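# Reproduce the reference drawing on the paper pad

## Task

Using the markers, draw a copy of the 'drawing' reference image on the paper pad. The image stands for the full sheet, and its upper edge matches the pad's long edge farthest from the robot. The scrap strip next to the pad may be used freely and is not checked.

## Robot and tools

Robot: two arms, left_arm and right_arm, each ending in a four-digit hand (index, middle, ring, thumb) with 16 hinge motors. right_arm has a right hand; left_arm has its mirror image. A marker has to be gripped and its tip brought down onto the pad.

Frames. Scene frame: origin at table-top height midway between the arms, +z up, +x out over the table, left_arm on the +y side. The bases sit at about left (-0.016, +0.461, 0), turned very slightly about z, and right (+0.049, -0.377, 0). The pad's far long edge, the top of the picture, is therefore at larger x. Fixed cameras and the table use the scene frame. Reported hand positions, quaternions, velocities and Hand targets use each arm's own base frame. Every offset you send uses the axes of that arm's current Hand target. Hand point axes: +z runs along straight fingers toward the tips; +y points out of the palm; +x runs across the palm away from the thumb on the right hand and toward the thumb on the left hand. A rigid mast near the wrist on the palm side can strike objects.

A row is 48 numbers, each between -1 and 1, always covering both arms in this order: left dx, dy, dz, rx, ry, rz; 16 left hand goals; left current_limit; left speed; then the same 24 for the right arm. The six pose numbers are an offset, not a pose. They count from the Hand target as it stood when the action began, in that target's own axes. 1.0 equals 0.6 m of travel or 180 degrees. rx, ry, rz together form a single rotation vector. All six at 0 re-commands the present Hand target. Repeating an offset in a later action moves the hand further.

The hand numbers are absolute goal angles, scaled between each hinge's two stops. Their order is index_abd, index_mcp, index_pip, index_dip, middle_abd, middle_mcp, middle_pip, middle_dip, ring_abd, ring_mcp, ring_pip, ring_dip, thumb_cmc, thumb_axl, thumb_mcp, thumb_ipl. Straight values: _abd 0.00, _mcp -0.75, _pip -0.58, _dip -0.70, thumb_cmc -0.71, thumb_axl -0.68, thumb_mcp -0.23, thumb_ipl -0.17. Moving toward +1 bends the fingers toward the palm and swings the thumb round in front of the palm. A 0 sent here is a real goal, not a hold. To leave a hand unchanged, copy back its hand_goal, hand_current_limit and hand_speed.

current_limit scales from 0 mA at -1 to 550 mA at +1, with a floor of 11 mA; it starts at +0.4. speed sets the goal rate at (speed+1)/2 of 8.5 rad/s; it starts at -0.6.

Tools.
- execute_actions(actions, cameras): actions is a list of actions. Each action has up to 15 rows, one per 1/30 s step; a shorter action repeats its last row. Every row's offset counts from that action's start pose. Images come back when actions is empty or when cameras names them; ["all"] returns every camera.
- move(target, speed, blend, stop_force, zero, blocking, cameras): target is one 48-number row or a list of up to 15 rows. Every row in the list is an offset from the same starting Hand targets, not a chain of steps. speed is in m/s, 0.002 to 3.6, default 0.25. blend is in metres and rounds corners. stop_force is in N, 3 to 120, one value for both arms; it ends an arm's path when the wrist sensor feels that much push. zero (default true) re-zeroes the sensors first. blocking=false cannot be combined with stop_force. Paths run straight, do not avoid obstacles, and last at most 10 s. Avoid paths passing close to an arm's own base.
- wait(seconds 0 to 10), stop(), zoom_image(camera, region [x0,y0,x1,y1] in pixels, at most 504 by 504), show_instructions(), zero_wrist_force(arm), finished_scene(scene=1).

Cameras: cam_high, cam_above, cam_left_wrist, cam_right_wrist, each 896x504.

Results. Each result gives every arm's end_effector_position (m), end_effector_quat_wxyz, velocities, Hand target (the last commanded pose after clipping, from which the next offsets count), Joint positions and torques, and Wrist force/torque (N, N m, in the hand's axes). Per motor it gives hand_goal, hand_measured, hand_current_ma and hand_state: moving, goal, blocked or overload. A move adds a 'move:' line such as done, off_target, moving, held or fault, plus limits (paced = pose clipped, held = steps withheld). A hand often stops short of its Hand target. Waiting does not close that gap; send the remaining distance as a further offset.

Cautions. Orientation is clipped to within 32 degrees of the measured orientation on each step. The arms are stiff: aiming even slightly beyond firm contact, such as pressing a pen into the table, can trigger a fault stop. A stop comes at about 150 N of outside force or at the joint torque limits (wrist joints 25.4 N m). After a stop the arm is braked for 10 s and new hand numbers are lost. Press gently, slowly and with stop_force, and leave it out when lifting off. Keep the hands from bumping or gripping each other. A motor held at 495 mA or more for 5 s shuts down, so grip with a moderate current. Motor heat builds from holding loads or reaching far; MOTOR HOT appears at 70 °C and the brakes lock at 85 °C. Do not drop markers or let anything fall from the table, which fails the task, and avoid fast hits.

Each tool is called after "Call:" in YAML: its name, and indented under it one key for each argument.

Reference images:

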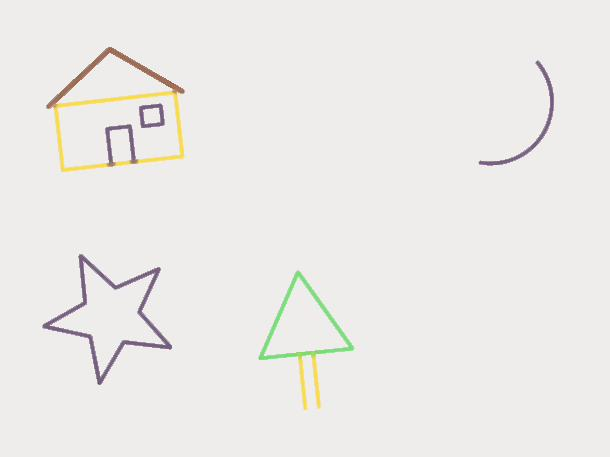

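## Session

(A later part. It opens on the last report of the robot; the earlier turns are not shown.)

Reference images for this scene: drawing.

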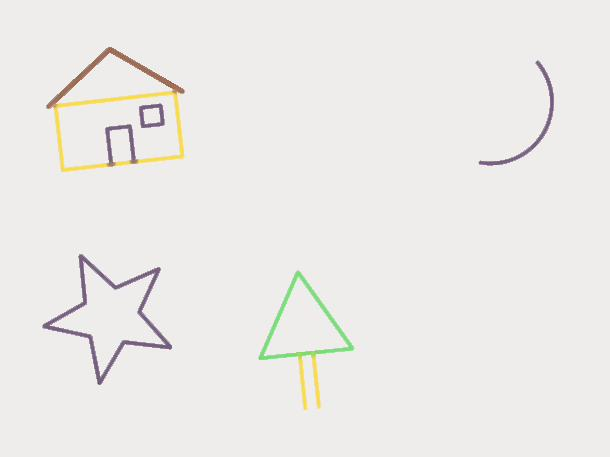

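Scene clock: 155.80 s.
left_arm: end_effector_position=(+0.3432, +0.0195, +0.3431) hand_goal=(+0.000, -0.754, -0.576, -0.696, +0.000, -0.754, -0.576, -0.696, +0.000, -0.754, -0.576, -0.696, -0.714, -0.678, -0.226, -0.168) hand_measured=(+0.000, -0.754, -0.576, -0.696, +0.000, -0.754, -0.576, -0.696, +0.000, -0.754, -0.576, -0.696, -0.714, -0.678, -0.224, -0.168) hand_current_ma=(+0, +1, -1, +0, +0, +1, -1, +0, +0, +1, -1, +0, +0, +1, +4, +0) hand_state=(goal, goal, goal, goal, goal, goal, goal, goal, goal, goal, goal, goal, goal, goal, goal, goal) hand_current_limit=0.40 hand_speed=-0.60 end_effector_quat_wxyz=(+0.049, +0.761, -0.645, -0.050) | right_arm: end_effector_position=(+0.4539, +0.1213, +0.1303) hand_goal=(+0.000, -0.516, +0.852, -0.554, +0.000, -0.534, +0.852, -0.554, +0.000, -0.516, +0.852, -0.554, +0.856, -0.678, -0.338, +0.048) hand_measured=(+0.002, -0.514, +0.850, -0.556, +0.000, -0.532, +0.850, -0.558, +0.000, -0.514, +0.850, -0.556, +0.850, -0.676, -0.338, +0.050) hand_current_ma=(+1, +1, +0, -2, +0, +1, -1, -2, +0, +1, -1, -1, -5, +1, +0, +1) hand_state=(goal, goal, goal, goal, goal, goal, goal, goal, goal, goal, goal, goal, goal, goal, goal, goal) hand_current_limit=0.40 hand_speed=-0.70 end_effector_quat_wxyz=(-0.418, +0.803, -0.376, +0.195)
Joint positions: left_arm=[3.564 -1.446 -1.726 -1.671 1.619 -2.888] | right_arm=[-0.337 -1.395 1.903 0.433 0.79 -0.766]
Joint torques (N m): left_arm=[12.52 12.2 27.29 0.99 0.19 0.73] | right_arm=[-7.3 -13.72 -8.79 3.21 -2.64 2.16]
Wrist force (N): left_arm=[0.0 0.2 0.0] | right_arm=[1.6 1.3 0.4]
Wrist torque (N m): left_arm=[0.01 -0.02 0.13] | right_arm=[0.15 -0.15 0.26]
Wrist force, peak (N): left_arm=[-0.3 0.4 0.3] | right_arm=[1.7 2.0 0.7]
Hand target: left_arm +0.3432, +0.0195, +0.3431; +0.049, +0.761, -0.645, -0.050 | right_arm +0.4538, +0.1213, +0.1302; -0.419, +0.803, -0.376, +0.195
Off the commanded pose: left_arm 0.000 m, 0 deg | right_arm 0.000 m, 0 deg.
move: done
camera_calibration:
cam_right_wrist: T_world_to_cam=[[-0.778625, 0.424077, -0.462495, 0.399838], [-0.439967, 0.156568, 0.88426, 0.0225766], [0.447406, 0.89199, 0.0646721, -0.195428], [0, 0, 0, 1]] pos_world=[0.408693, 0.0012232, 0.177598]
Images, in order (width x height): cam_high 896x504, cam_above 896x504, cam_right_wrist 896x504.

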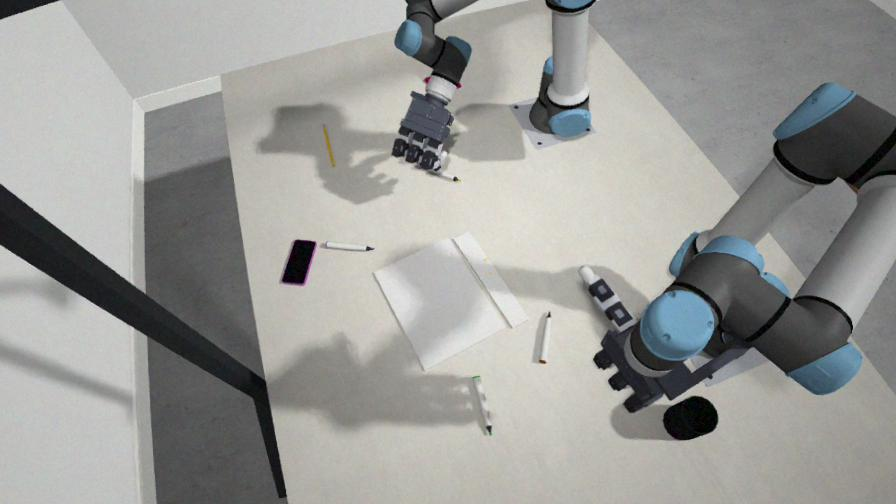

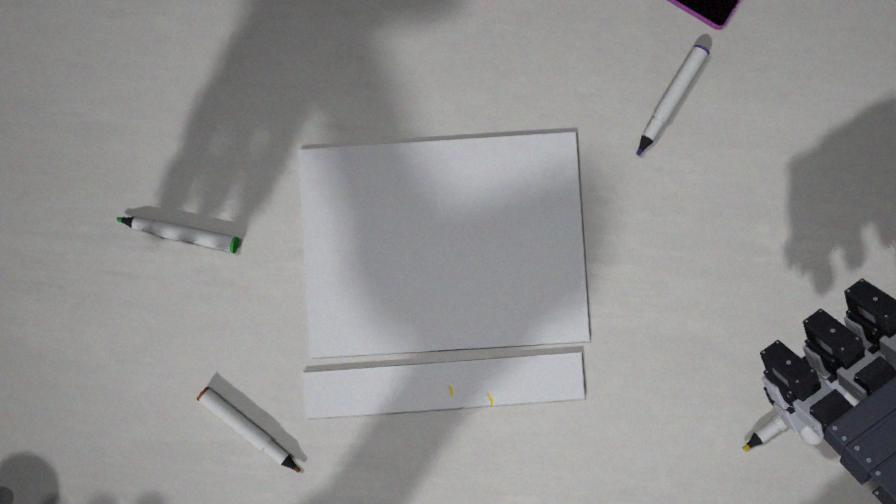

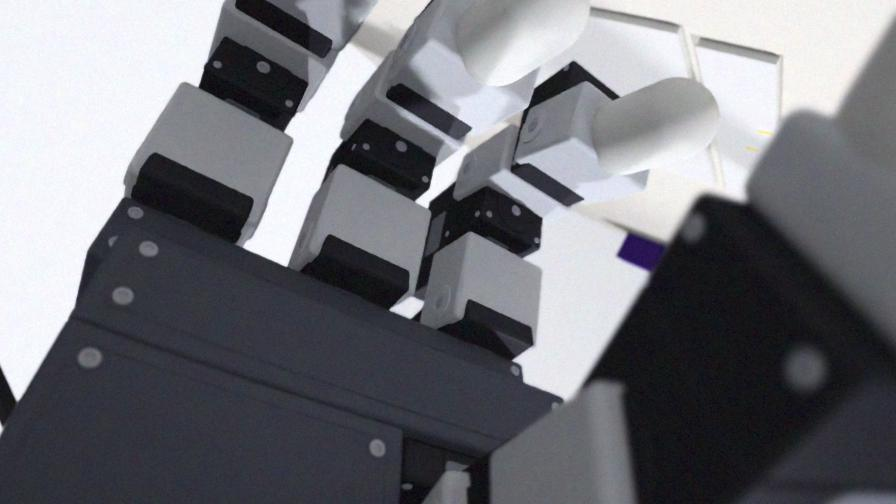

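Call:
move:
  target: [0,0,0,0,0,0, 0,-0.754,-0.576,-0.696,0,-0.754,-0.576,-0.696,0,-0.754,-0.576,-0.696,-0.714,-0.678,-0.226,-0.168,0.4,-0.6, 0.0011,0.1570,0.1092,0,0,0, 0,-0.516,0.853,-0.554,0,-0.534,0.853,-0.554,0,-0.516,0.853,-0.554,0.857,-0.677,-0.337,0.049,0.4,-0.7]
  speed: 0.09
  stop_force: 8

Call:
move:
  target: [0,0,0,0,0,0, 0,-0.754,-0.576,-0.696,0,-0.754,-0.576,-0.696,0,-0.754,-0.576,-0.696,-0.714,-0.678,-0.226,-0.168,0.4,-0.6, 0,0.0067,-0.0096,0,0,0, 0,-0.516,0.853,-0.554,0,-0.534,0.853,-0.554,0,-0.516,0.853,-0.554,0.857,-0.677,-0.337,0.049,0.4,-0.7]
  speed: 0.05
  cameras: ["cam_above","cam_right_wrist"]

Scene clock: 158.77 s.
left_arm: end_effector_position=(+0.3432, +0.0195, +0.3431) hand_goal=(+0.000, -0.754, -0.576, -0.696, +0.000, -0.754, -0.576, -0.696, +0.000, -0.754, -0.576, -0.696, -0.714, -0.678, -0.226, -0.168) hand_measured=(+0.000, -0.754, -0.576, -0.696, +0.000, -0.754, -0.576, -0.696, +0.000, -0.754, -0.576, -0.696, -0.714, -0.678, -0.224, -0.168) hand_current_ma=(+0, +1, -1, +0, +0, +1, -1, +0, +0, +1, -1, +0, +0, +1, +4, +0) hand_state=(goal, goal, goal, goal, goal, goal, goal, goal, goal, goal, goal, goal, goal, goal, goal, goal) hand_current_limit=0.40 hand_speed=-0.60 end_effector_quat_wxyz=(+0.049, +0.761, -0.645, -0.050) | right_arm: end_effector_position=(+0.4538, +0.1207, +0.0154) hand_goal=(+0.000, -0.516, +0.852, -0.554, +0.000, -0.534, +0.852, -0.554, +0.000, -0.516, +0.852, -0.554, +0.856, -0.678, -0.338, +0.048) hand_measured=(+0.002, -0.514, +0.850, -0.556, +0.000, -0.532, +0.850, -0.558, +0.000, -0.514, +0.850, -0.556, +0.850, -0.676, -0.338, +0.050) hand_current_ma=(+1, +1, +0, -2, +0, +1, -1, -2, +0, +1, -1, -1, -5, +1, +0, +1) hand_state=(goal, goal, goal, goal, goal, goal, goal, goal, goal, goal, goal, goal, goal, goal, goal, goal) hand_current_limit=0.40 hand_speed=-0.70 end_effector_quat_wxyz=(-0.419, +0.803, -0.376, +0.195)
Joint positions: left_arm=[3.564 -1.446 -1.726 -1.671 1.619 -2.888] | right_arm=[-0.339 -1.215 2.03 0.127 0.789 -0.768]
Joint torques (N m): left_arm=[11.16 12.16 26.48 1.15 0 0.81] | right_arm=[8.76 -19.61 -5.82 -0.57 0.76 2.14]
Wrist force (N): left_arm=[-0.1 0.0 0.3] | right_arm=[1.4 1.5 0.7]
Wrist torque (N m): left_arm=[-0.03 0.00 0.13] | right_arm=[0.16 -0.13 0.28]
Wrist force, peak (N): left_arm=[-0.1 0.5 0.2] | right_arm=[1.5 1.7 1.2]
Hand target: left_arm +0.3432, +0.0195, +0.3431; +0.049, +0.761, -0.645, -0.050 | right_arm +0.4538, +0.1207, +0.0154; -0.419, +0.803, -0.376, +0.195
Off the commanded pose: left_arm 0.000 m, 0 deg | right_arm 0.000 m, 0 deg.
move: done

Scene clock: 159.63 s.
left_arm: end_effector_position=(+0.3432, +0.0195, +0.3431) hand_goal=(+0.000, -0.754, -0.576, -0.696, +0.000, -0.754, -0.576, -0.696, +0.000, -0.754, -0.576, -0.696, -0.714, -0.678, -0.226, -0.168) hand_measured=(+0.000, -0.754, -0.576, -0.696, +0.000, -0.754, -0.576, -0.696, +0.000, -0.754, -0.576, -0.696, -0.714, -0.678, -0.224, -0.168) hand_current_ma=(+0, +1, -1, +0, +0, +1, -1, +0, +0, +1, -1, +0, +0, +1, +4, +0) hand_state=(goal, goal, goal, goal, goal, goal, goal, goal, goal, goal, goal, goal, goal, goal, goal, goal) hand_current_limit=0.40 hand_speed=-0.60 end_effector_quat_wxyz=(+0.049, +0.761, -0.645, -0.050) | right_arm: end_effector_position=(+0.4485, +0.1163, +0.0155) hand_goal=(+0.000, -0.516, +0.852, -0.554, +0.000, -0.534, +0.852, -0.554, +0.000, -0.516, +0.852, -0.554, +0.856, -0.678, -0.338, +0.048) hand_measured=(+0.002, -0.514, +0.850, -0.556, +0.000, -0.532, +0.850, -0.558, +0.000, -0.514, +0.850, -0.556, +0.850, -0.676, -0.338, +0.050) hand_current_ma=(+1, +1, +0, -2, +0, +1, -1, -2, +0, +1, -1, -1, -5, +1, +0, +1) hand_state=(goal, goal, goal, goal, goal, goal, goal, goal, goal, goal, goal, goal, goal, goal, goal, goal) hand_current_limit=0.40 hand_speed=-0.70 end_effector_quat_wxyz=(-0.418, +0.803, -0.376, +0.195)
Joint positions: left_arm=[3.564 -1.446 -1.726 -1.671 1.619 -2.888] | right_arm=[-0.357 -1.221 2.044 0.134 0.778 -0.789]
Joint torques (N m): left_arm=[11.69 12.65 26.57 1.05 0.19 0.92] | right_arm=[-8.81 -40.19 -5.56 3.54 -2.87 -2.4]
Wrist force (N): left_arm=[0.0 0.3 0.3] | right_arm=[1.7 1.6 0.5]
Wrist torque (N m): left_arm=[0.00 -0.02 0.14] | right_arm=[0.18 -0.16 0.47]
Wrist force, peak (N): left_arm=[-0.3 0.5 0.0] | right_arm=[1.7 1.6 0.5]
Hand target: left_arm +0.3432, +0.0195, +0.3431; +0.049, +0.761, -0.645, -0.050 | right_arm +0.4484, +0.1162, +0.0155; -0.419, +0.803, -0.376, +0.195
Off the commanded pose: left_arm 0.000 m, 0 deg | right_arm 0.000 m, 0 deg.
move: done
camera_calibration:
cam_right_wrist: T_world_to_cam=[[-0.778897, 0.424421, -0.461722, 0.344716], [-0.43924, 0.156322, 0.884665, 0.12228], [0.447648, 0.891869, 0.0646636, -0.18113], [0, 0, 0, 1]] pos_world=[0.403291, -0.00387581, 0.0626987]
Images, in order (width x height): cam_above 896x504, cam_right_wrist 896x504.

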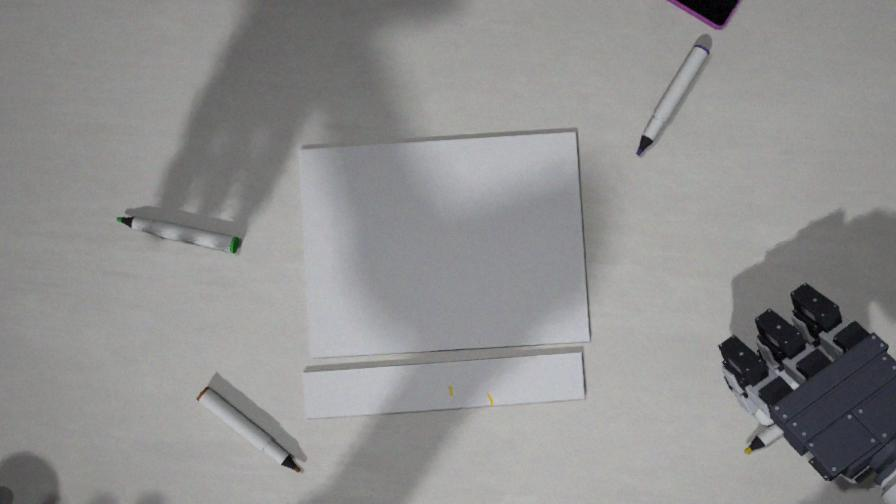

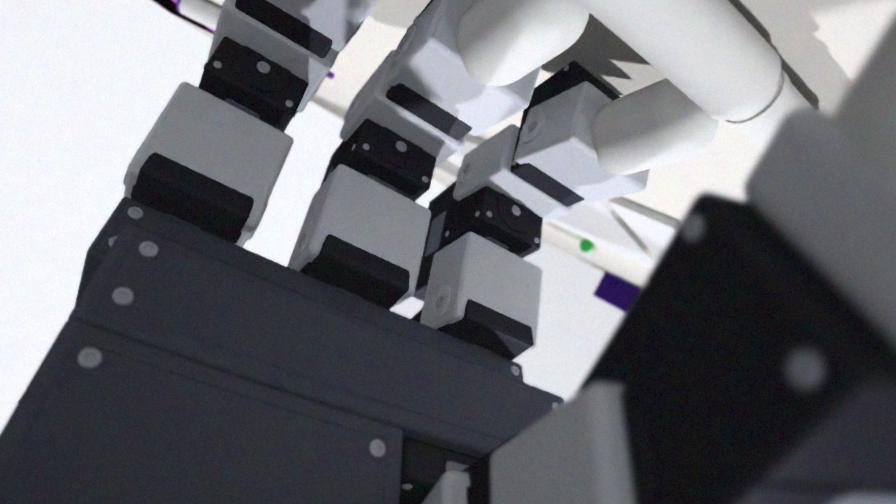

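Call:
move:
  target: [0,0,0,0,0,0, 0,-0.754,-0.576,-0.696,0,-0.754,-0.576,-0.696,0,-0.754,-0.576,-0.696,-0.714,-0.678,-0.226,-0.168,0.4,-0.6, 0,0,0,0,0,0, 0,-0.516,0.853,-0.554,0,-0.534,0.853,-0.554,0,-0.516,0.853,-0.554,0.857,-0.677,-0.12,0.07,0.4,-0.8]
  speed: 0.1

Call:
move:
  target: [0,0,0,0,0,0, 0,-0.754,-0.576,-0.696,0,-0.754,-0.576,-0.696,0,-0.754,-0.576,-0.696,-0.714,-0.678,-0.226,-0.168,0.4,-0.6, 0,0,0,0,0,0, 0,-0.516,0.853,-0.554,0,-0.534,0.853,-0.554,0,-0.516,0.853,-0.554,0.857,-0.677,0.25,0.2,0.7,-0.92]
  speed: 0.1
  cameras: ["cam_above","cam_right_wrist"]

Scene clock: 160.63 s.
left_arm: end_effector_position=(+0.3432, +0.0195, +0.3431) hand_goal=(+0.000, -0.754, -0.576, -0.696, +0.000, -0.754, -0.576, -0.696, +0.000, -0.754, -0.576, -0.696, -0.714, -0.678, -0.226, -0.168) hand_measured=(+0.000, -0.754, -0.576, -0.696, +0.000, -0.754, -0.576, -0.696, +0.000, -0.754, -0.576, -0.696, -0.714, -0.678, -0.224, -0.168) hand_current_ma=(+0, +1, -1, +0, +0, +1, -1, +0, +0, +1, -1, +0, +0, +1, +4, +0) hand_state=(goal, goal, goal, goal, goal, goal, goal, goal, goal, goal, goal, goal, goal, goal, goal, goal) hand_current_limit=0.40 hand_speed=-0.60 end_effector_quat_wxyz=(+0.049, +0.761, -0.645, -0.050) | right_arm: end_effector_position=(+0.4484, +0.1162, +0.0155) hand_goal=(+0.000, -0.516, +0.852, -0.554, +0.000, -0.534, +0.852, -0.554, +0.000, -0.516, +0.852, -0.554, +0.856, -0.678, -0.120, +0.070) hand_measured=(+0.002, -0.514, +0.850, -0.556, +0.000, -0.532, +0.850, -0.558, +0.000, -0.514, +0.850, -0.556, +0.850, -0.676, -0.120, +0.068) hand_current_ma=(+1, +1, +0, -2, +0, +1, -1, -2, +0, +1, -1, -1, -5, +1, +0, -1) hand_state=(goal, goal, goal, goal, goal, goal, goal, goal, goal, goal, goal, goal, goal, goal, goal, goal) hand_current_limit=0.40 hand_speed=-0.80 end_effector_quat_wxyz=(-0.419, +0.803, -0.376, +0.195)
Joint positions: left_arm=[3.564 -1.446 -1.726 -1.671 1.619 -2.888] | right_arm=[-0.357 -1.221 2.045 0.134 0.778 -0.789]
Joint torques (N m): left_arm=[11.33 13.07 27.31 0.99 0.13 0.9] | right_arm=[-8.11 -40.32 -4.65 3.03 -2.83 -2.38]
Wrist force (N): left_arm=[0.0 0.4 -0.1] | right_arm=[1.4 1.4 0.4]
Wrist torque (N m): left_arm=[0.04 -0.02 0.13] | right_arm=[0.16 -0.11 0.44]
Wrist force, peak (N): left_arm=[-0.4 0.3 0.3] | right_arm=[1.5 1.9 0.4]
Hand target: left_arm +0.3432, +0.0195, +0.3431; +0.049, +0.761, -0.645, -0.050 | right_arm +0.4484, +0.1162, +0.0155; -0.419, +0.803, -0.376, +0.195
Off the commanded pose: left_arm 0.000 m, 0 deg | right_arm 0.000 m, 0 deg.
move: done

Scene clock: 161.87 s.
left_arm: end_effector_position=(+0.3432, +0.0195, +0.3431) hand_goal=(+0.000, -0.754, -0.576, -0.696, +0.000, -0.754, -0.576, -0.696, +0.000, -0.754, -0.576, -0.696, -0.714, -0.678, -0.226, -0.168) hand_measured=(+0.000, -0.754, -0.576, -0.696, +0.000, -0.754, -0.576, -0.696, +0.000, -0.754, -0.576, -0.696, -0.714, -0.678, -0.224, -0.168) hand_current_ma=(+0, +1, -1, +0, +0, +1, -1, +0, +0, +1, -1, +0, +0, +1, +4, +0) hand_state=(goal, goal, goal, goal, goal, goal, goal, goal, goal, goal, goal, goal, goal, goal, goal, goal) hand_current_limit=0.40 hand_speed=-0.60 end_effector_quat_wxyz=(+0.049, +0.761, -0.645, -0.050) | right_arm: end_effector_position=(+0.4484, +0.1162, +0.0155) hand_goal=(+0.000, -0.516, +0.852, -0.554, +0.000, -0.534, +0.852, -0.554, +0.000, -0.516, +0.852, -0.554, +0.856, -0.678, +0.250, +0.200) hand_measured=(+0.002, -0.524, +0.850, -0.556, +0.000, -0.534, +0.850, -0.558, +0.000, -0.524, +0.850, -0.556, +0.852, -0.676, +0.018, +0.180) hand_current_ma=(+1, -8, -1, -1, +0, +0, -1, -2, +0, -7, -2, -1, -3, +1, -467, -43) hand_state=(goal, goal, goal, goal, goal, goal, goal, goal, goal, goal, goal, goal, goal, goal, blocked, blocked) hand_current_limit=0.70 hand_speed=-0.92 end_effector_quat_wxyz=(-0.419, +0.803, -0.376, +0.195)
Joint positions: left_arm=[3.564 -1.446 -1.726 -1.671 1.619 -2.888] | right_arm=[-0.357 -1.221 2.045 0.134 0.778 -0.789]
Joint torques (N m): left_arm=[12.01 12.25 27.41 1.07 -0.07 0.61] | right_arm=[-7.64 -38.57 -4.46 2.68 -2.76 -2.37]
Wrist force (N): left_arm=[0.0 0.1 0.0] | right_arm=[1.7 -2.2 -3.0]
Wrist torque (N m): left_arm=[0.01 -0.02 0.14] | right_arm=[-0.06 -0.09 0.39]
Wrist force, peak (N): left_arm=[-0.2 0.5 0.1] | right_arm=[1.7 -2.2 -3.0]
Hand target: left_arm +0.3432, +0.0195, +0.3431; +0.049, +0.761, -0.645, -0.050 | right_arm +0.4484, +0.1162, +0.0155; -0.419, +0.803, -0.376, +0.195
Off the commanded pose: left_arm 0.000 m, 0 deg | right_arm 0.000 m, 0 deg.
move: done
camera_calibration:
cam_right_wrist: T_world_to_cam=[[-0.778877, 0.424463, -0.461717, 0.34463], [-0.439278, 0.156243, 0.88466, 0.122252], [0.447645, 0.891863, 0.0647632, -0.18109], [0, 0, 0, 1]] pos_world=[0.403191, -0.00387564, 0.0626985]
Images, in order (width x height): cam_above 896x504, cam_right_wrist 896x504.

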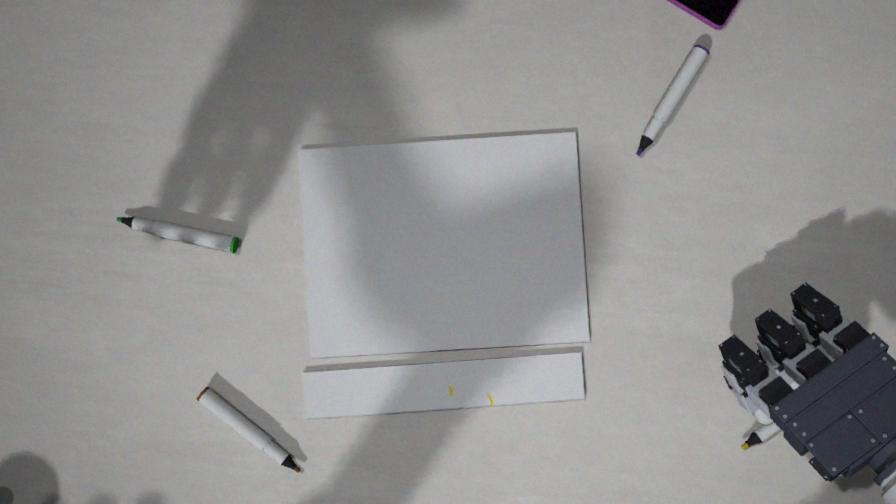

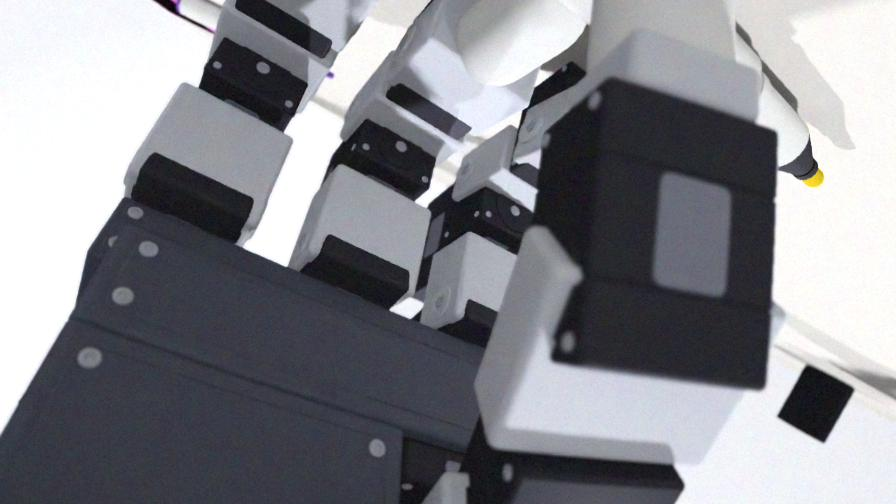

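Call:
move:
  target: [0,0,0,0,0,0, 0,-0.754,-0.576,-0.696,0,-0.754,-0.576,-0.696,0,-0.754,-0.576,-0.696,-0.714,-0.678,-0.226,-0.168,0.4,-0.6, 0,-0.1092,-0.0765,0,0,0, 0,-0.516,0.853,-0.554,0,-0.534,0.853,-0.554,0,-0.516,0.853,-0.554,0.857,-0.677,0.25,0.2,0.7,-0.92]
  speed: 0.15
  cameras: ["cam_above","cam_right_wrist"]

Call:
zoom_image:
  camera: "cam_right_wrist"
  region: [500, 0, 896, 300]

Scene clock: 164.87 s.
left_arm: end_effector_position=(+0.3432, +0.0195, +0.3431) hand_goal=(+0.000, -0.754, -0.576, -0.696, +0.000, -0.754, -0.576, -0.696, +0.000, -0.754, -0.576, -0.696, -0.714, -0.678, -0.226, -0.168) hand_measured=(+0.000, -0.754, -0.576, -0.696, +0.000, -0.754, -0.576, -0.696, +0.000, -0.754, -0.576, -0.696, -0.714, -0.678, -0.224, -0.168) hand_current_ma=(+0, +1, -1, +0, +0, +1, -1, +0, +0, +1, -1, +0, +0, +1, +4, +0) hand_state=(goal, goal, goal, goal, goal, goal, goal, goal, goal, goal, goal, goal, goal, goal, goal, goal) hand_current_limit=0.40 hand_speed=-0.60 end_effector_quat_wxyz=(+0.049, +0.761, -0.645, -0.050) | right_arm: end_effector_position=(+0.4485, +0.1161, +0.0953) hand_goal=(+0.000, -0.516, +0.852, -0.554, +0.000, -0.534, +0.852, -0.554, +0.000, -0.516, +0.852, -0.554, +0.856, -0.678, +0.250, +0.200) hand_measured=(+0.002, -0.536, +0.842, -0.556, +0.000, -0.542, +0.842, -0.558, +0.000, -0.528, +0.844, -0.556, +0.852, -0.676, +0.032, +0.172) hand_current_ma=(+1, -28, -10, -2, +0, -7, -10, -2, +0, -14, -7, -1, -3, +1, -468, -70) hand_state=(goal, goal, goal, goal, goal, goal, goal, goal, goal, goal, goal, goal, goal, goal, blocked, blocked) hand_current_limit=0.70 hand_speed=-0.92 end_effector_quat_wxyz=(-0.419, +0.803, -0.376, +0.195)
Joint positions: left_arm=[3.564 -1.446 -1.726 -1.671 1.619 -2.888] | right_arm=[-0.358 -1.357 1.964 0.35 0.778 -0.789]
Joint torques (N m): left_arm=[12.15 13.71 27.25 1.05 0.38 0.93] | right_arm=[-7.98 -39.82 -23.18 3.27 -3.1 -2.29]
Wrist force (N): left_arm=[-0.1 0.1 0.1] | right_arm=[1.4 1.5 0.7]
Wrist torque (N m): left_arm=[0.00 0.00 0.13] | right_arm=[0.13 -0.13 0.44]
Wrist force, peak (N): left_arm=[-0.4 0.3 0.3] | right_arm=[1.9 -2.4 -3.2]
Hand target: left_arm +0.3432, +0.0195, +0.3431; +0.049, +0.761, -0.645, -0.050 | right_arm +0.4485, +0.1161, +0.0955; -0.419, +0.803, -0.376, +0.195
Off the commanded pose: left_arm 0.000 m, 0 deg | right_arm 0.000 m, 0 deg.
move: done
camera_calibration:
cam_right_wrist: T_world_to_cam=[[-0.778877, 0.424463, -0.461717, 0.381642], [-0.439278, 0.156243, 0.88466, 0.0516269], [0.447645, 0.891863, 0.0647632, -0.186221], [0, 0, 0, 1]] pos_world=[0.403291, -0.00397564, 0.142598]
Images, in order (width x height): cam_above 896x504, cam_right_wrist 896x504.

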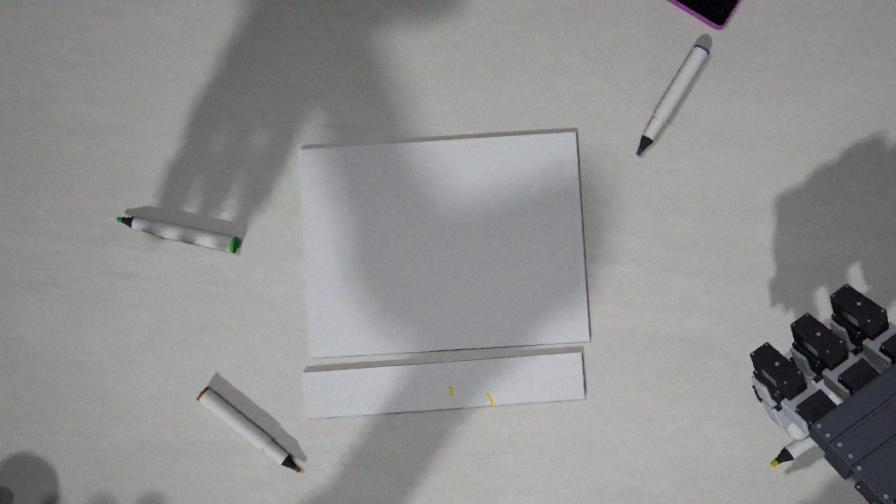

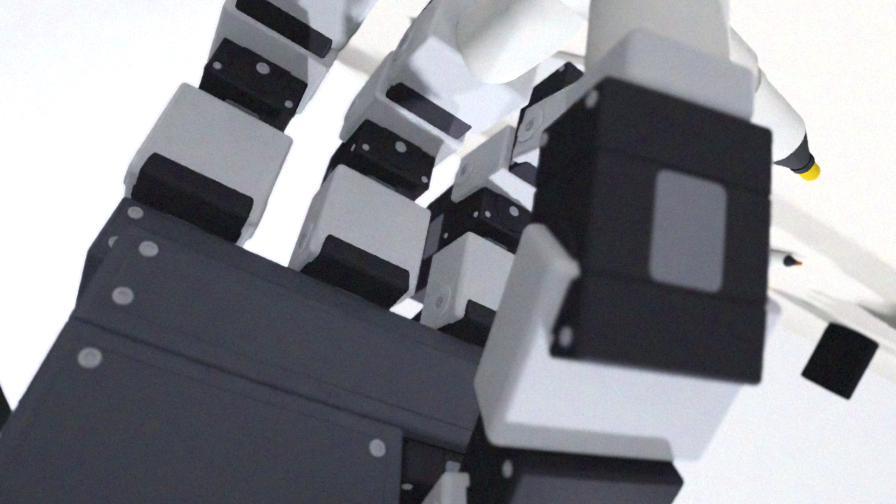

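Scaled by 1.273 from the camera's 896x504 image, which has a finer 1280x720 frame.

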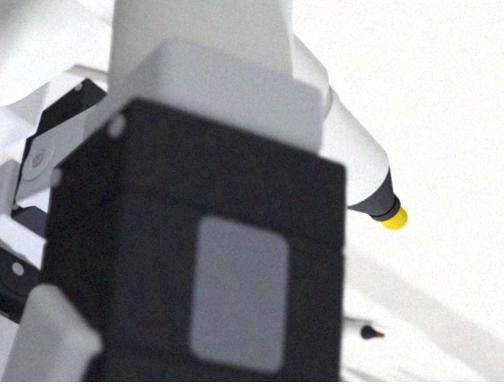

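Call:
move:
  target: [0,0,0,0,0,0, 0,-0.754,-0.576,-0.696,0,-0.754,-0.576,-0.696,0,-0.754,-0.576,-0.696,-0.714,-0.678,-0.226,-0.168,0.4,-0.6, -0.4153,-0.2212,0.2423,0.2086,0.0412,-0.5234, 0,-0.516,0.853,-0.554,0,-0.534,0.853,-0.554,0,-0.516,0.853,-0.554,0.857,-0.677,0.25,0.2,0.7,-0.92]
  speed: 0.35
  cameras: ["cam_above","cam_right_wrist","cam_high"]

Scene clock: 169.20 s.
left_arm: end_effector_position=(+0.3432, +0.0195, +0.3431) hand_goal=(+0.000, -0.754, -0.576, -0.696, +0.000, -0.754, -0.576, -0.696, +0.000, -0.754, -0.576, -0.696, -0.714, -0.678, -0.226, -0.168) hand_measured=(+0.000, -0.754, -0.576, -0.696, +0.000, -0.754, -0.576, -0.696, +0.000, -0.754, -0.576, -0.696, -0.714, -0.678, -0.224, -0.168) hand_current_ma=(+0, +1, -1, +0, +0, +1, -1, +0, +0, +1, -1, +0, +0, +1, +4, +0) hand_state=(goal, goal, goal, goal, goal, goal, goal, goal, goal, goal, goal, goal, goal, goal, goal, goal) hand_current_limit=0.40 hand_speed=-0.60 end_effector_quat_wxyz=(+0.049, +0.761, -0.645, -0.050) | right_arm: end_effector_position=(+0.4386, +0.4324, +0.1211) hand_goal=(+0.000, -0.516, +0.852, -0.554, +0.000, -0.534, +0.852, -0.554, +0.000, -0.516, +0.852, -0.554, +0.856, -0.678, +0.250, +0.200) hand_measured=(+0.002, -0.540, +0.842, -0.556, +0.000, -0.546, +0.842, -0.558, +0.000, -0.532, +0.844, -0.556, +0.852, -0.676, +0.034, +0.172) hand_current_ma=(+1, -39, -10, -2, +0, -13, -10, -2, +0, -20, -7, -1, -3, +1, -468, -70) hand_state=(goal, blocked, goal, goal, goal, goal, goal, goal, goal, goal, goal, goal, goal, goal, blocked, blocked) hand_current_limit=0.70 hand_speed=-0.92 end_effector_quat_wxyz=(-0.333, +0.647, +0.372, +0.577)
Joint positions: left_arm=[3.564 -1.446 -1.726 -1.671 1.619 -2.888] | right_arm=[0.476 -1.294 2.176 -0.748 1.006 -1.641]
Joint torques (N m): left_arm=[12.46 13.13 26.62 0.98 0.23 0.94] | right_arm=[7.67 -16.87 -21.74 -3.88 -1.97 -2.38]
Wrist force (N): left_arm=[0.0 0.4 0.0] | right_arm=[-0.6 0.5 -0.6]
Wrist torque (N m): left_arm=[0.05 -0.02 0.13] | right_arm=[0.12 0.14 0.20]
Wrist force, peak (N): left_arm=[-0.4 0.3 -0.2] | right_arm=[2.3 1.9 0.6]
Hand target: left_arm +0.3432, +0.0195, +0.3431; +0.049, +0.761, -0.645, -0.050 | right_arm +0.4386, +0.4324, +0.1211; -0.333, +0.647, +0.372, +0.577
Off the commanded pose: left_arm 0.000 m, 0 deg | right_arm 0.000 m, 0 deg.
move: done
camera_calibration:
cam_right_wrist: T_world_to_cam=[[0.441003, -0.364384, -0.820208, 0.101032], [-0.881728, -0.346502, -0.320144, 0.532354], [-0.167548, 0.864385, -0.474096, -0.118531], [0, 0, 0, 1]] pos_world=[0.404976, 0.323732, 0.197103]
Images, in order (width x height): cam_high 896x504, cam_above 896x504, cam_right_wrist 896x504.

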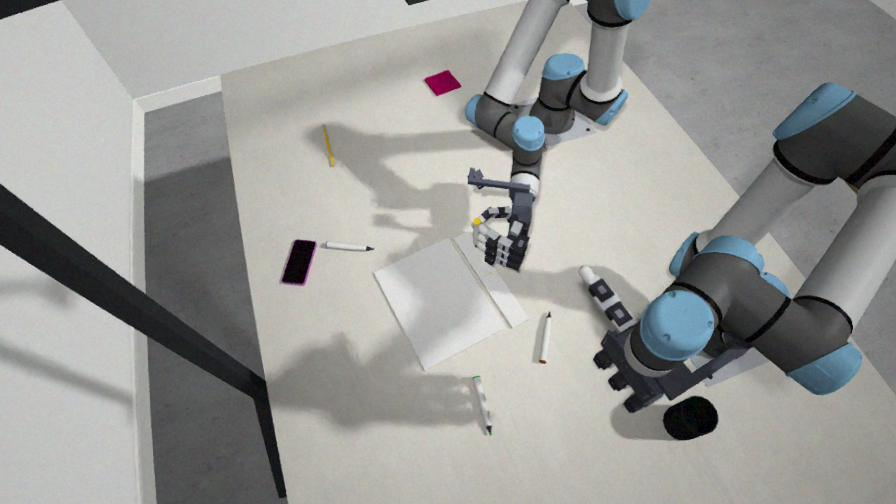

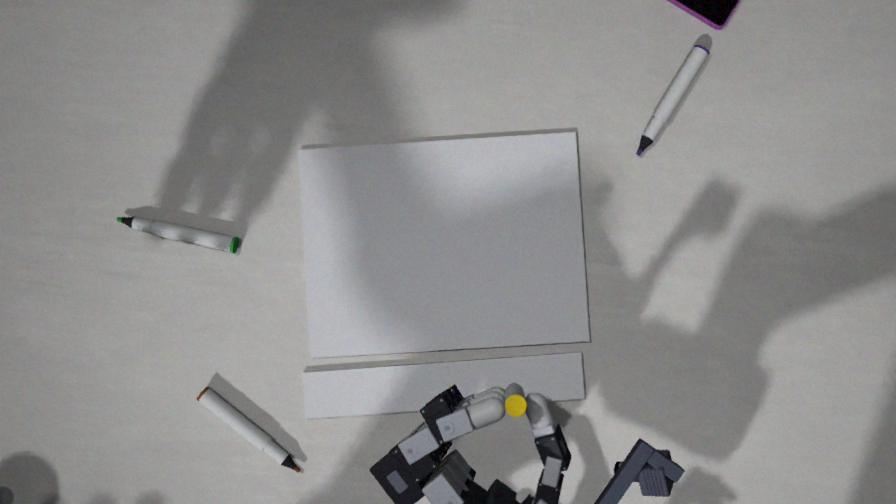

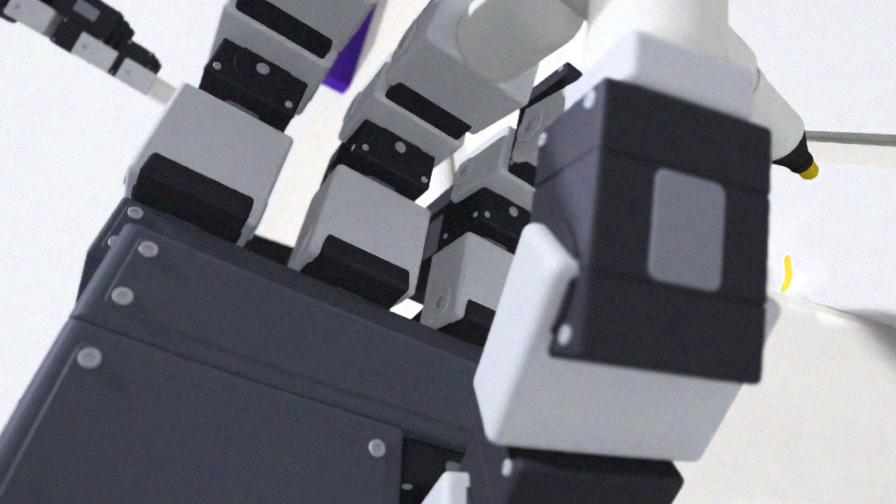

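Call:
move:
  target: [0,0,0,0,0,0, 0,-0.754,-0.576,-0.696,0,-0.754,-0.576,-0.696,0,-0.754,-0.576,-0.696,-0.714,-0.678,-0.226,-0.168,0.4,-0.6, -0.0828,0,0.0094,0,0,0, 0,-0.516,0.853,-0.554,0,-0.534,0.853,-0.554,0,-0.516,0.853,-0.554,0.857,-0.677,0.25,0.2,0.7,-0.92]
  speed: 0.1
  stop_force: 3
  cameras: ["cam_above","cam_right_wrist"]

Call:
zoom_image:
  camera: "cam_right_wrist"
  region: [700, 80, 896, 280]

Scene clock: 171.63 s.
left_arm: end_effector_position=(+0.3432, +0.0195, +0.3431) hand_goal=(+0.000, -0.754, -0.576, -0.696, +0.000, -0.754, -0.576, -0.696, +0.000, -0.754, -0.576, -0.696, -0.714, -0.678, -0.226, -0.168) hand_measured=(+0.000, -0.754, -0.576, -0.696, +0.000, -0.754, -0.576, -0.696, +0.000, -0.754, -0.576, -0.696, -0.714, -0.678, -0.224, -0.168) hand_current_ma=(+0, +1, -1, +0, +0, +1, -1, +0, +0, +1, -1, +0, +0, +1, +4, +0) hand_state=(goal, goal, goal, goal, goal, goal, goal, goal, goal, goal, goal, goal, goal, goal, goal, goal) hand_current_limit=0.40 hand_speed=-0.60 end_effector_quat_wxyz=(+0.049, +0.761, -0.645, -0.050) | right_arm: end_effector_position=(+0.4385, +0.4325, +0.0711) hand_goal=(+0.000, -0.516, +0.852, -0.554, +0.000, -0.534, +0.852, -0.554, +0.000, -0.516, +0.852, -0.554, +0.856, -0.678, +0.250, +0.200) hand_measured=(+0.002, -0.540, +0.842, -0.556, +0.000, -0.546, +0.842, -0.558, +0.000, -0.532, +0.844, -0.556, +0.852, -0.676, +0.034, +0.172) hand_current_ma=(+1, -39, -10, -2, +0, -13, -10, -2, +0, -20, -7, -1, -3, +1, -468, -70) hand_state=(goal, blocked, goal, goal, goal, goal, goal, goal, goal, goal, goal, goal, goal, goal, blocked, blocked) hand_current_limit=0.70 hand_speed=-0.92 end_effector_quat_wxyz=(-0.333, +0.647, +0.372, +0.577)
Joint positions: left_arm=[3.564 -1.446 -1.726 -1.671 1.619 -2.888] | right_arm=[0.476 -1.176 2.206 -0.896 1.006 -1.641]
Joint torques (N m): left_arm=[11.69 13.74 27.95 1.17 0.16 0.98] | right_arm=[6.44 -19.2 -3.79 -3.91 1.58 1.86]
Wrist force (N): left_arm=[-0.3 0.4 -0.2] | right_arm=[-0.7 0.5 -0.5]
Wrist torque (N m): left_arm=[0.06 0.01 0.11] | right_arm=[0.10 0.16 0.10]
Wrist force, peak (N): left_arm=[-0.3 0.3 0.3] | right_arm=[-1.4 0.2 -0.7]
Hand target: left_arm +0.3432, +0.0195, +0.3431; +0.049, +0.761, -0.645, -0.050 | right_arm +0.4385, +0.4325, +0.0711; -0.333, +0.647, +0.372, +0.577
Off the commanded pose: left_arm 0.000 m, 0 deg | right_arm 0.000 m, 0 deg.
move: done
camera_calibration:
cam_right_wrist: T_world_to_cam=[[0.441363, -0.364463, -0.819979, 0.0599873], [-0.881544, -0.346755, -0.320376, 0.516456], [-0.167566, 0.86425, -0.474335, -0.142188], [0, 0, 0, 1]] pos_world=[0.404977, 0.323833, 0.147204]
Images, in order (width x height): cam_above 896x504, cam_right_wrist 896x504.

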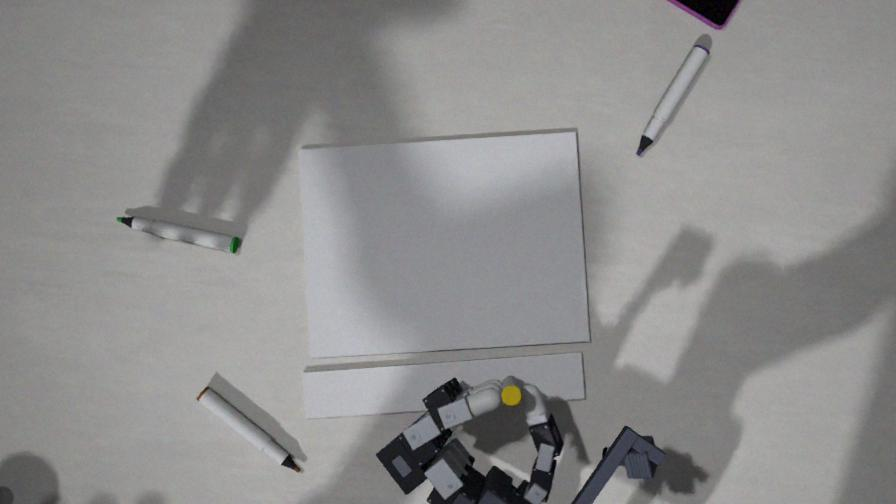

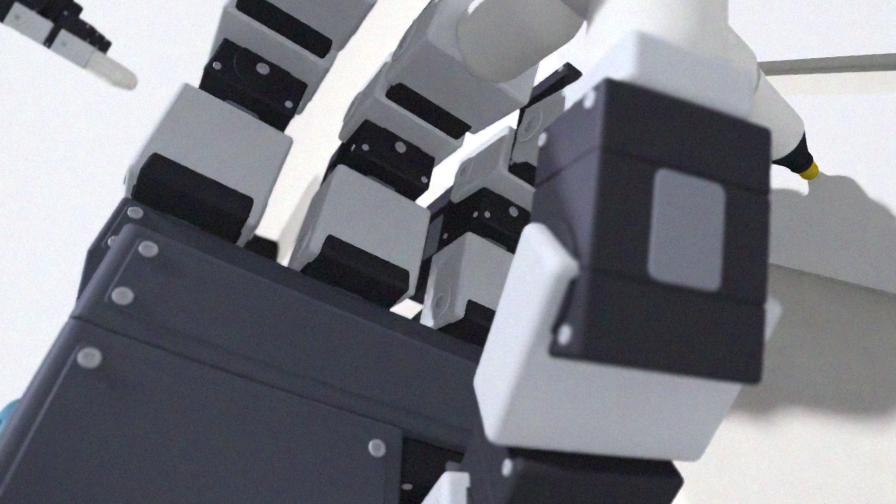

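Scaled by 2.520 from the camera's 896x504 image, which has a finer 1280x720 frame.

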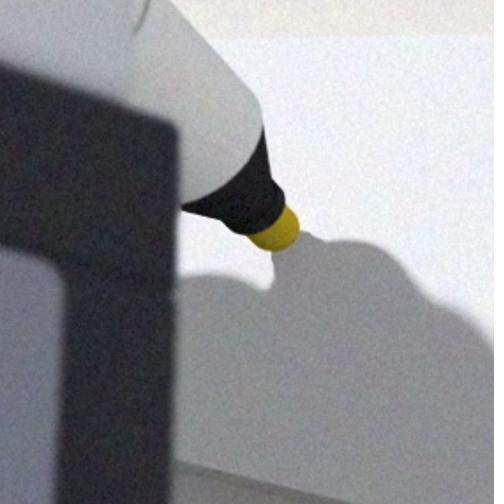

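Call:
move:
  target: [0,0,0,0,0,0, 0,-0.754,-0.576,-0.696,0,-0.754,-0.576,-0.696,0,-0.754,-0.576,-0.696,-0.714,-0.678,-0.226,-0.168,0.4,-0.6, -0.0066,0,0.00076,0,0,0, 0,-0.516,0.853,-0.554,0,-0.534,0.853,-0.554,0,-0.516,0.853,-0.554,0.857,-0.677,0.25,0.2,0.7,-0.92]
  speed: 0.02
  cameras: ["cam_right_wrist"]

Call:
zoom_image:
  camera: "cam_right_wrist"
  region: [760, 120, 896, 256]

Scene clock: 172.77 s.
left_arm: end_effector_position=(+0.3432, +0.0195, +0.3431) hand_goal=(+0.000, -0.754, -0.576, -0.696, +0.000, -0.754, -0.576, -0.696, +0.000, -0.754, -0.576, -0.696, -0.714, -0.678, -0.226, -0.168) hand_measured=(+0.000, -0.754, -0.576, -0.696, +0.000, -0.754, -0.576, -0.696, +0.000, -0.754, -0.576, -0.696, -0.714, -0.678, -0.224, -0.168) hand_current_ma=(+0, +1, -1, +0, +0, +1, -1, +0, +0, +1, -1, +0, +0, +1, +4, +0) hand_state=(goal, goal, goal, goal, goal, goal, goal, goal, goal, goal, goal, goal, goal, goal, goal, goal) hand_current_limit=0.40 hand_speed=-0.60 end_effector_quat_wxyz=(+0.049, +0.761, -0.645, -0.050) | right_arm: end_effector_position=(+0.4385, +0.4325, +0.0673) hand_goal=(+0.000, -0.516, +0.852, -0.554, +0.000, -0.534, +0.852, -0.554, +0.000, -0.516, +0.852, -0.554, +0.856, -0.678, +0.250, +0.200) hand_measured=(+0.000, -0.540, +0.842, -0.556, +0.000, -0.546, +0.842, -0.558, +0.000, -0.534, +0.844, -0.556, +0.862, -0.670, +0.034, +0.172) hand_current_ma=(+0, -39, -10, -2, +0, -15, -10, -2, +0, -25, -8, -1, +5, +9, -467, -71) hand_state=(goal, blocked, goal, goal, goal, goal, goal, goal, goal, goal, goal, goal, goal, goal, blocked, blocked) hand_current_limit=0.70 hand_speed=-0.92 end_effector_quat_wxyz=(-0.333, +0.647, +0.372, +0.577)
Joint positions: left_arm=[3.564 -1.446 -1.726 -1.671 1.619 -2.888] | right_arm=[0.476 -1.166 2.207 -0.907 1.006 -1.641]
Joint torques (N m): left_arm=[12.25 13.2 26.36 1.02 0.37 0.99] | right_arm=[8.51 -18.51 -1.88 -2.7 1.6 1.6]
Wrist force (N): left_arm=[-0.1 0.2 0.1] | right_arm=[3.2 0.6 -0.7]
Wrist torque (N m): left_arm=[0.01 0.01 0.13] | right_arm=[0.07 0.04 0.06]
Wrist force, peak (N): left_arm=[0.0 0.5 0.0] | right_arm=[3.4 0.4 -0.4]
Hand target: left_arm +0.3432, +0.0195, +0.3431; +0.049, +0.761, -0.645, -0.050 | right_arm +0.4385, +0.4325, +0.0672; -0.333, +0.647, +0.372, +0.577
Off the commanded pose: left_arm 0.000 m, 0 deg | right_arm 0.000 m, 0 deg.
move: done
camera_calibration:
cam_right_wrist: T_world_to_cam=[[0.441376, -0.364533, -0.819941, 0.0568013], [-0.881539, -0.346782, -0.320361, 0.515211], [-0.167559, 0.864209, -0.474411, -0.144017], [0, 0, 0, 1]] pos_world=[0.404976, 0.323833, 0.143304]
Images, in order (width x height): cam_right_wrist 896x504.

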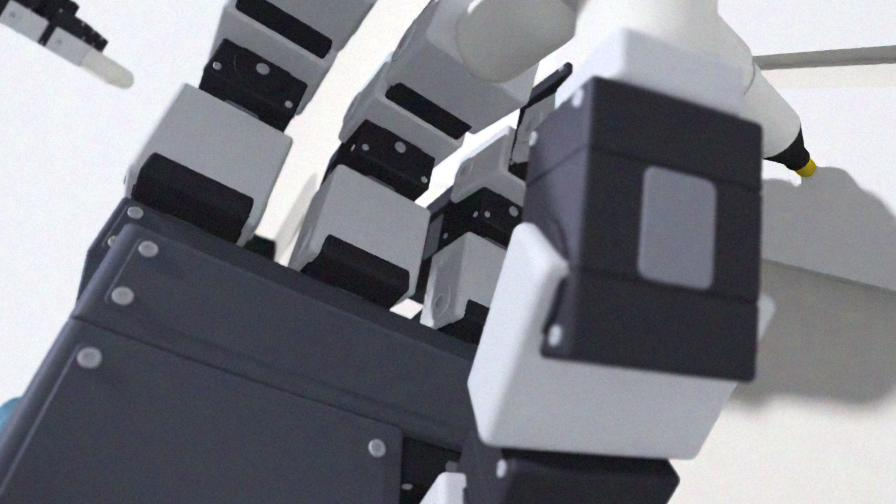

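Scaled by 3.706 from the camera's 896x504 image, which has a finer 1280x720 frame.

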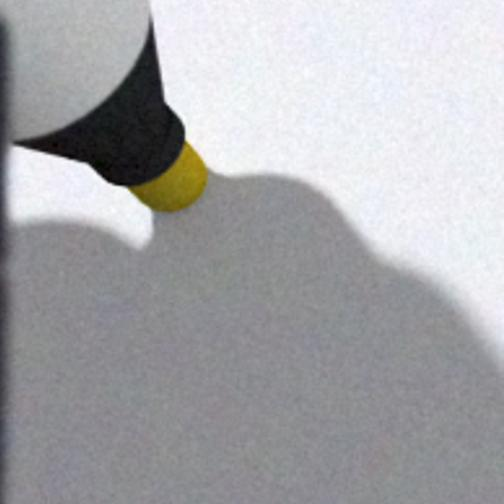

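Call:
move:
  target: [0,0,0,0,0,0, 0,-0.754,-0.576,-0.696,0,-0.754,-0.576,-0.696,0,-0.754,-0.576,-0.696,-0.714,-0.678,-0.226,-0.168,0.4,-0.6, 0.0025,0,-0.00028,0,0,0, 0,-0.516,0.853,-0.554,0,-0.534,0.853,-0.554,0,-0.516,0.853,-0.554,0.857,-0.677,0.25,0.2,0.7,-0.92]
  speed: 0.02
  cameras: ["cam_right_wrist"]

Scene clock: 173.93 s.
left_arm: end_effector_position=(+0.3432, +0.0195, +0.3431) hand_goal=(+0.000, -0.754, -0.576, -0.696, +0.000, -0.754, -0.576, -0.696, +0.000, -0.754, -0.576, -0.696, -0.714, -0.678, -0.226, -0.168) hand_measured=(+0.000, -0.754, -0.576, -0.696, +0.000, -0.754, -0.576, -0.696, +0.000, -0.754, -0.576, -0.696, -0.714, -0.678, -0.224, -0.168) hand_current_ma=(+0, +1, -1, +0, +0, +1, -1, +0, +0, +1, -1, +0, +0, +1, +4, +0) hand_state=(goal, goal, goal, goal, goal, goal, goal, goal, goal, goal, goal, goal, goal, goal, goal, goal) hand_current_limit=0.40 hand_speed=-0.60 end_effector_quat_wxyz=(+0.049, +0.761, -0.645, -0.050) | right_arm: end_effector_position=(+0.4385, +0.4325, +0.0686) hand_goal=(+0.000, -0.516, +0.852, -0.554, +0.000, -0.534, +0.852, -0.554, +0.000, -0.516, +0.852, -0.554, +0.856, -0.678, +0.250, +0.200) hand_measured=(+0.000, -0.540, +0.842, -0.558, +0.000, -0.548, +0.842, -0.558, +0.000, -0.534, +0.844, -0.556, +0.862, -0.670, +0.036, +0.172) hand_current_ma=(+0, -39, -10, -2, +0, -17, -10, -2, +0, -25, -8, -1, +5, +9, -467, -71) hand_state=(goal, blocked, goal, goal, goal, goal, goal, goal, goal, goal, goal, goal, goal, goal, blocked, blocked) hand_current_limit=0.70 hand_speed=-0.92 end_effector_quat_wxyz=(-0.333, +0.647, +0.372, +0.577)
Joint positions: left_arm=[3.564 -1.446 -1.726 -1.671 1.619 -2.888] | right_arm=[0.476 -1.169 2.207 -0.904 1.006 -1.641]
Joint torques (N m): left_arm=[10.6 12.48 27.77 1.04 0.4 0.88] | right_arm=[7.37 -41.36 -18.66 0.26 1.44 1.91]
Wrist force (N): left_arm=[-0.2 0.4 0.2] | right_arm=[-0.7 0.4 -0.3]
Wrist torque (N m): left_arm=[0.02 0.01 0.13] | right_arm=[0.07 0.16 0.09]
Wrist force, peak (N): left_arm=[-0.1 0.5 0.0] | right_arm=[3.2 0.6 -1.2]
Hand target: left_arm +0.3432, +0.0195, +0.3431; +0.049, +0.761, -0.645, -0.050 | right_arm +0.4385, +0.4325, +0.0687; -0.333, +0.647, +0.372, +0.577
Off the commanded pose: left_arm 0.000 m, 0 deg | right_arm 0.000 m, 0 deg.
move: done
camera_calibration:
cam_right_wrist: T_world_to_cam=[[0.441376, -0.364533, -0.819941, 0.0578672], [-0.881539, -0.346782, -0.320361, 0.515627], [-0.167559, 0.864209, -0.474411, -0.1434], [0, 0, 0, 1]] pos_world=[0.404976, 0.323833, 0.144604]
Images, in order (width x height): cam_right_wrist 896x504.

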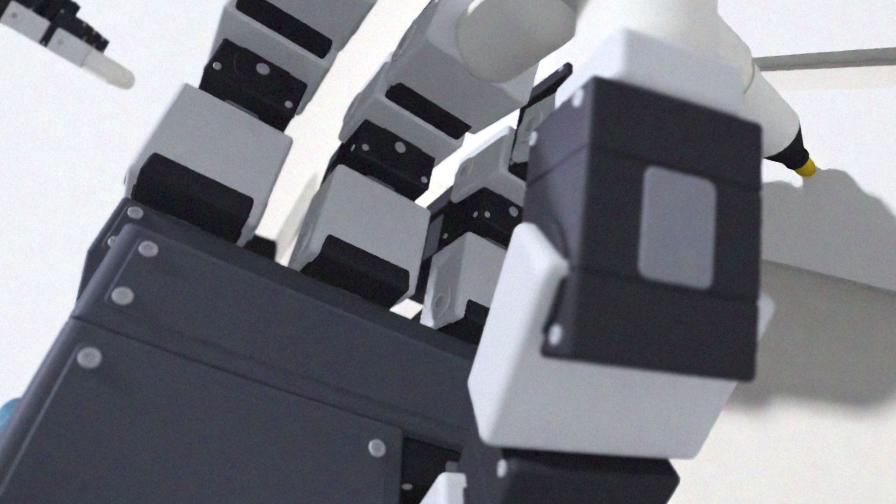

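Call:
move:
  target: [0,0,0,0,0,0, 0,-0.754,-0.576,-0.696,0,-0.754,-0.576,-0.696,0,-0.754,-0.576,-0.696,-0.714,-0.678,-0.226,-0.168,0.4,-0.6, -0.00124,0,0.00014,0,0,0, 0,-0.516,0.853,-0.554,0,-0.534,0.853,-0.554,0,-0.516,0.853,-0.554,0.857,-0.677,0.25,0.2,0.7,-0.92]
  speed: 0.02
  cameras: []

Scene clock: 175.13 s.
left_arm: end_effector_position=(+0.3432, +0.0195, +0.3431) hand_goal=(+0.000, -0.754, -0.576, -0.696, +0.000, -0.754, -0.576, -0.696, +0.000, -0.754, -0.576, -0.696, -0.714, -0.678, -0.226, -0.168) hand_measured=(+0.000, -0.754, -0.576, -0.696, +0.000, -0.754, -0.576, -0.696, +0.000, -0.754, -0.576, -0.696, -0.714, -0.678, -0.224, -0.168) hand_current_ma=(+0, +1, -1, +0, +0, +1, -1, +0, +0, +1, -1, +0, +0, +1, +4, +0) hand_state=(goal, goal, goal, goal, goal, goal, goal, goal, goal, goal, goal, goal, goal, goal, goal, goal) hand_current_limit=0.40 hand_speed=-0.60 end_effector_quat_wxyz=(+0.049, +0.761, -0.645, -0.050) | right_arm: end_effector_position=(+0.4385, +0.4325, +0.0680) hand_goal=(+0.000, -0.516, +0.852, -0.554, +0.000, -0.534, +0.852, -0.554, +0.000, -0.516, +0.852, -0.554, +0.856, -0.678, +0.250, +0.200) hand_measured=(+0.000, -0.540, +0.842, -0.558, +0.000, -0.548, +0.842, -0.558, +0.000, -0.534, +0.844, -0.556, +0.862, -0.670, +0.036, +0.172) hand_current_ma=(+0, -39, -10, -2, +0, -17, -10, -2, +0, -25, -8, -1, +5, +9, -468, -71) hand_state=(goal, blocked, goal, goal, goal, goal, goal, goal, goal, goal, goal, goal, goal, goal, blocked, blocked) hand_current_limit=0.70 hand_speed=-0.92 end_effector_quat_wxyz=(-0.333, +0.647, +0.372, +0.577)
Joint positions: left_arm=[3.564 -1.446 -1.726 -1.671 1.619 -2.888] | right_arm=[0.476 -1.168 2.207 -0.905 1.006 -1.641]
Joint torques (N m): left_arm=[11.93 14 27.44 0.99 0.11 0.78] | right_arm=[7.58 -19.31 -4.41 -3.85 1.3 1.67]
Wrist force (N): left_arm=[-0.1 0.3 0.3] | right_arm=[-0.2 0.6 -0.7]
Wrist torque (N m): left_arm=[0.00 0.00 0.13] | right_arm=[0.12 0.16 0.09]
Wrist force, peak (N): left_arm=[-0.4 0.2 0.1] | right_arm=[-0.9 0.6 -0.7]
Hand target: left_arm +0.3432, +0.0195, +0.3431; +0.049, +0.761, -0.645, -0.050 | right_arm +0.4385, +0.4325, +0.0679; -0.333, +0.647, +0.372, +0.577
Off the commanded pose: left_arm 0.000 m, 0 deg | right_arm 0.000 m, 0 deg.
move: done
No camera images: "cameras" was empty.


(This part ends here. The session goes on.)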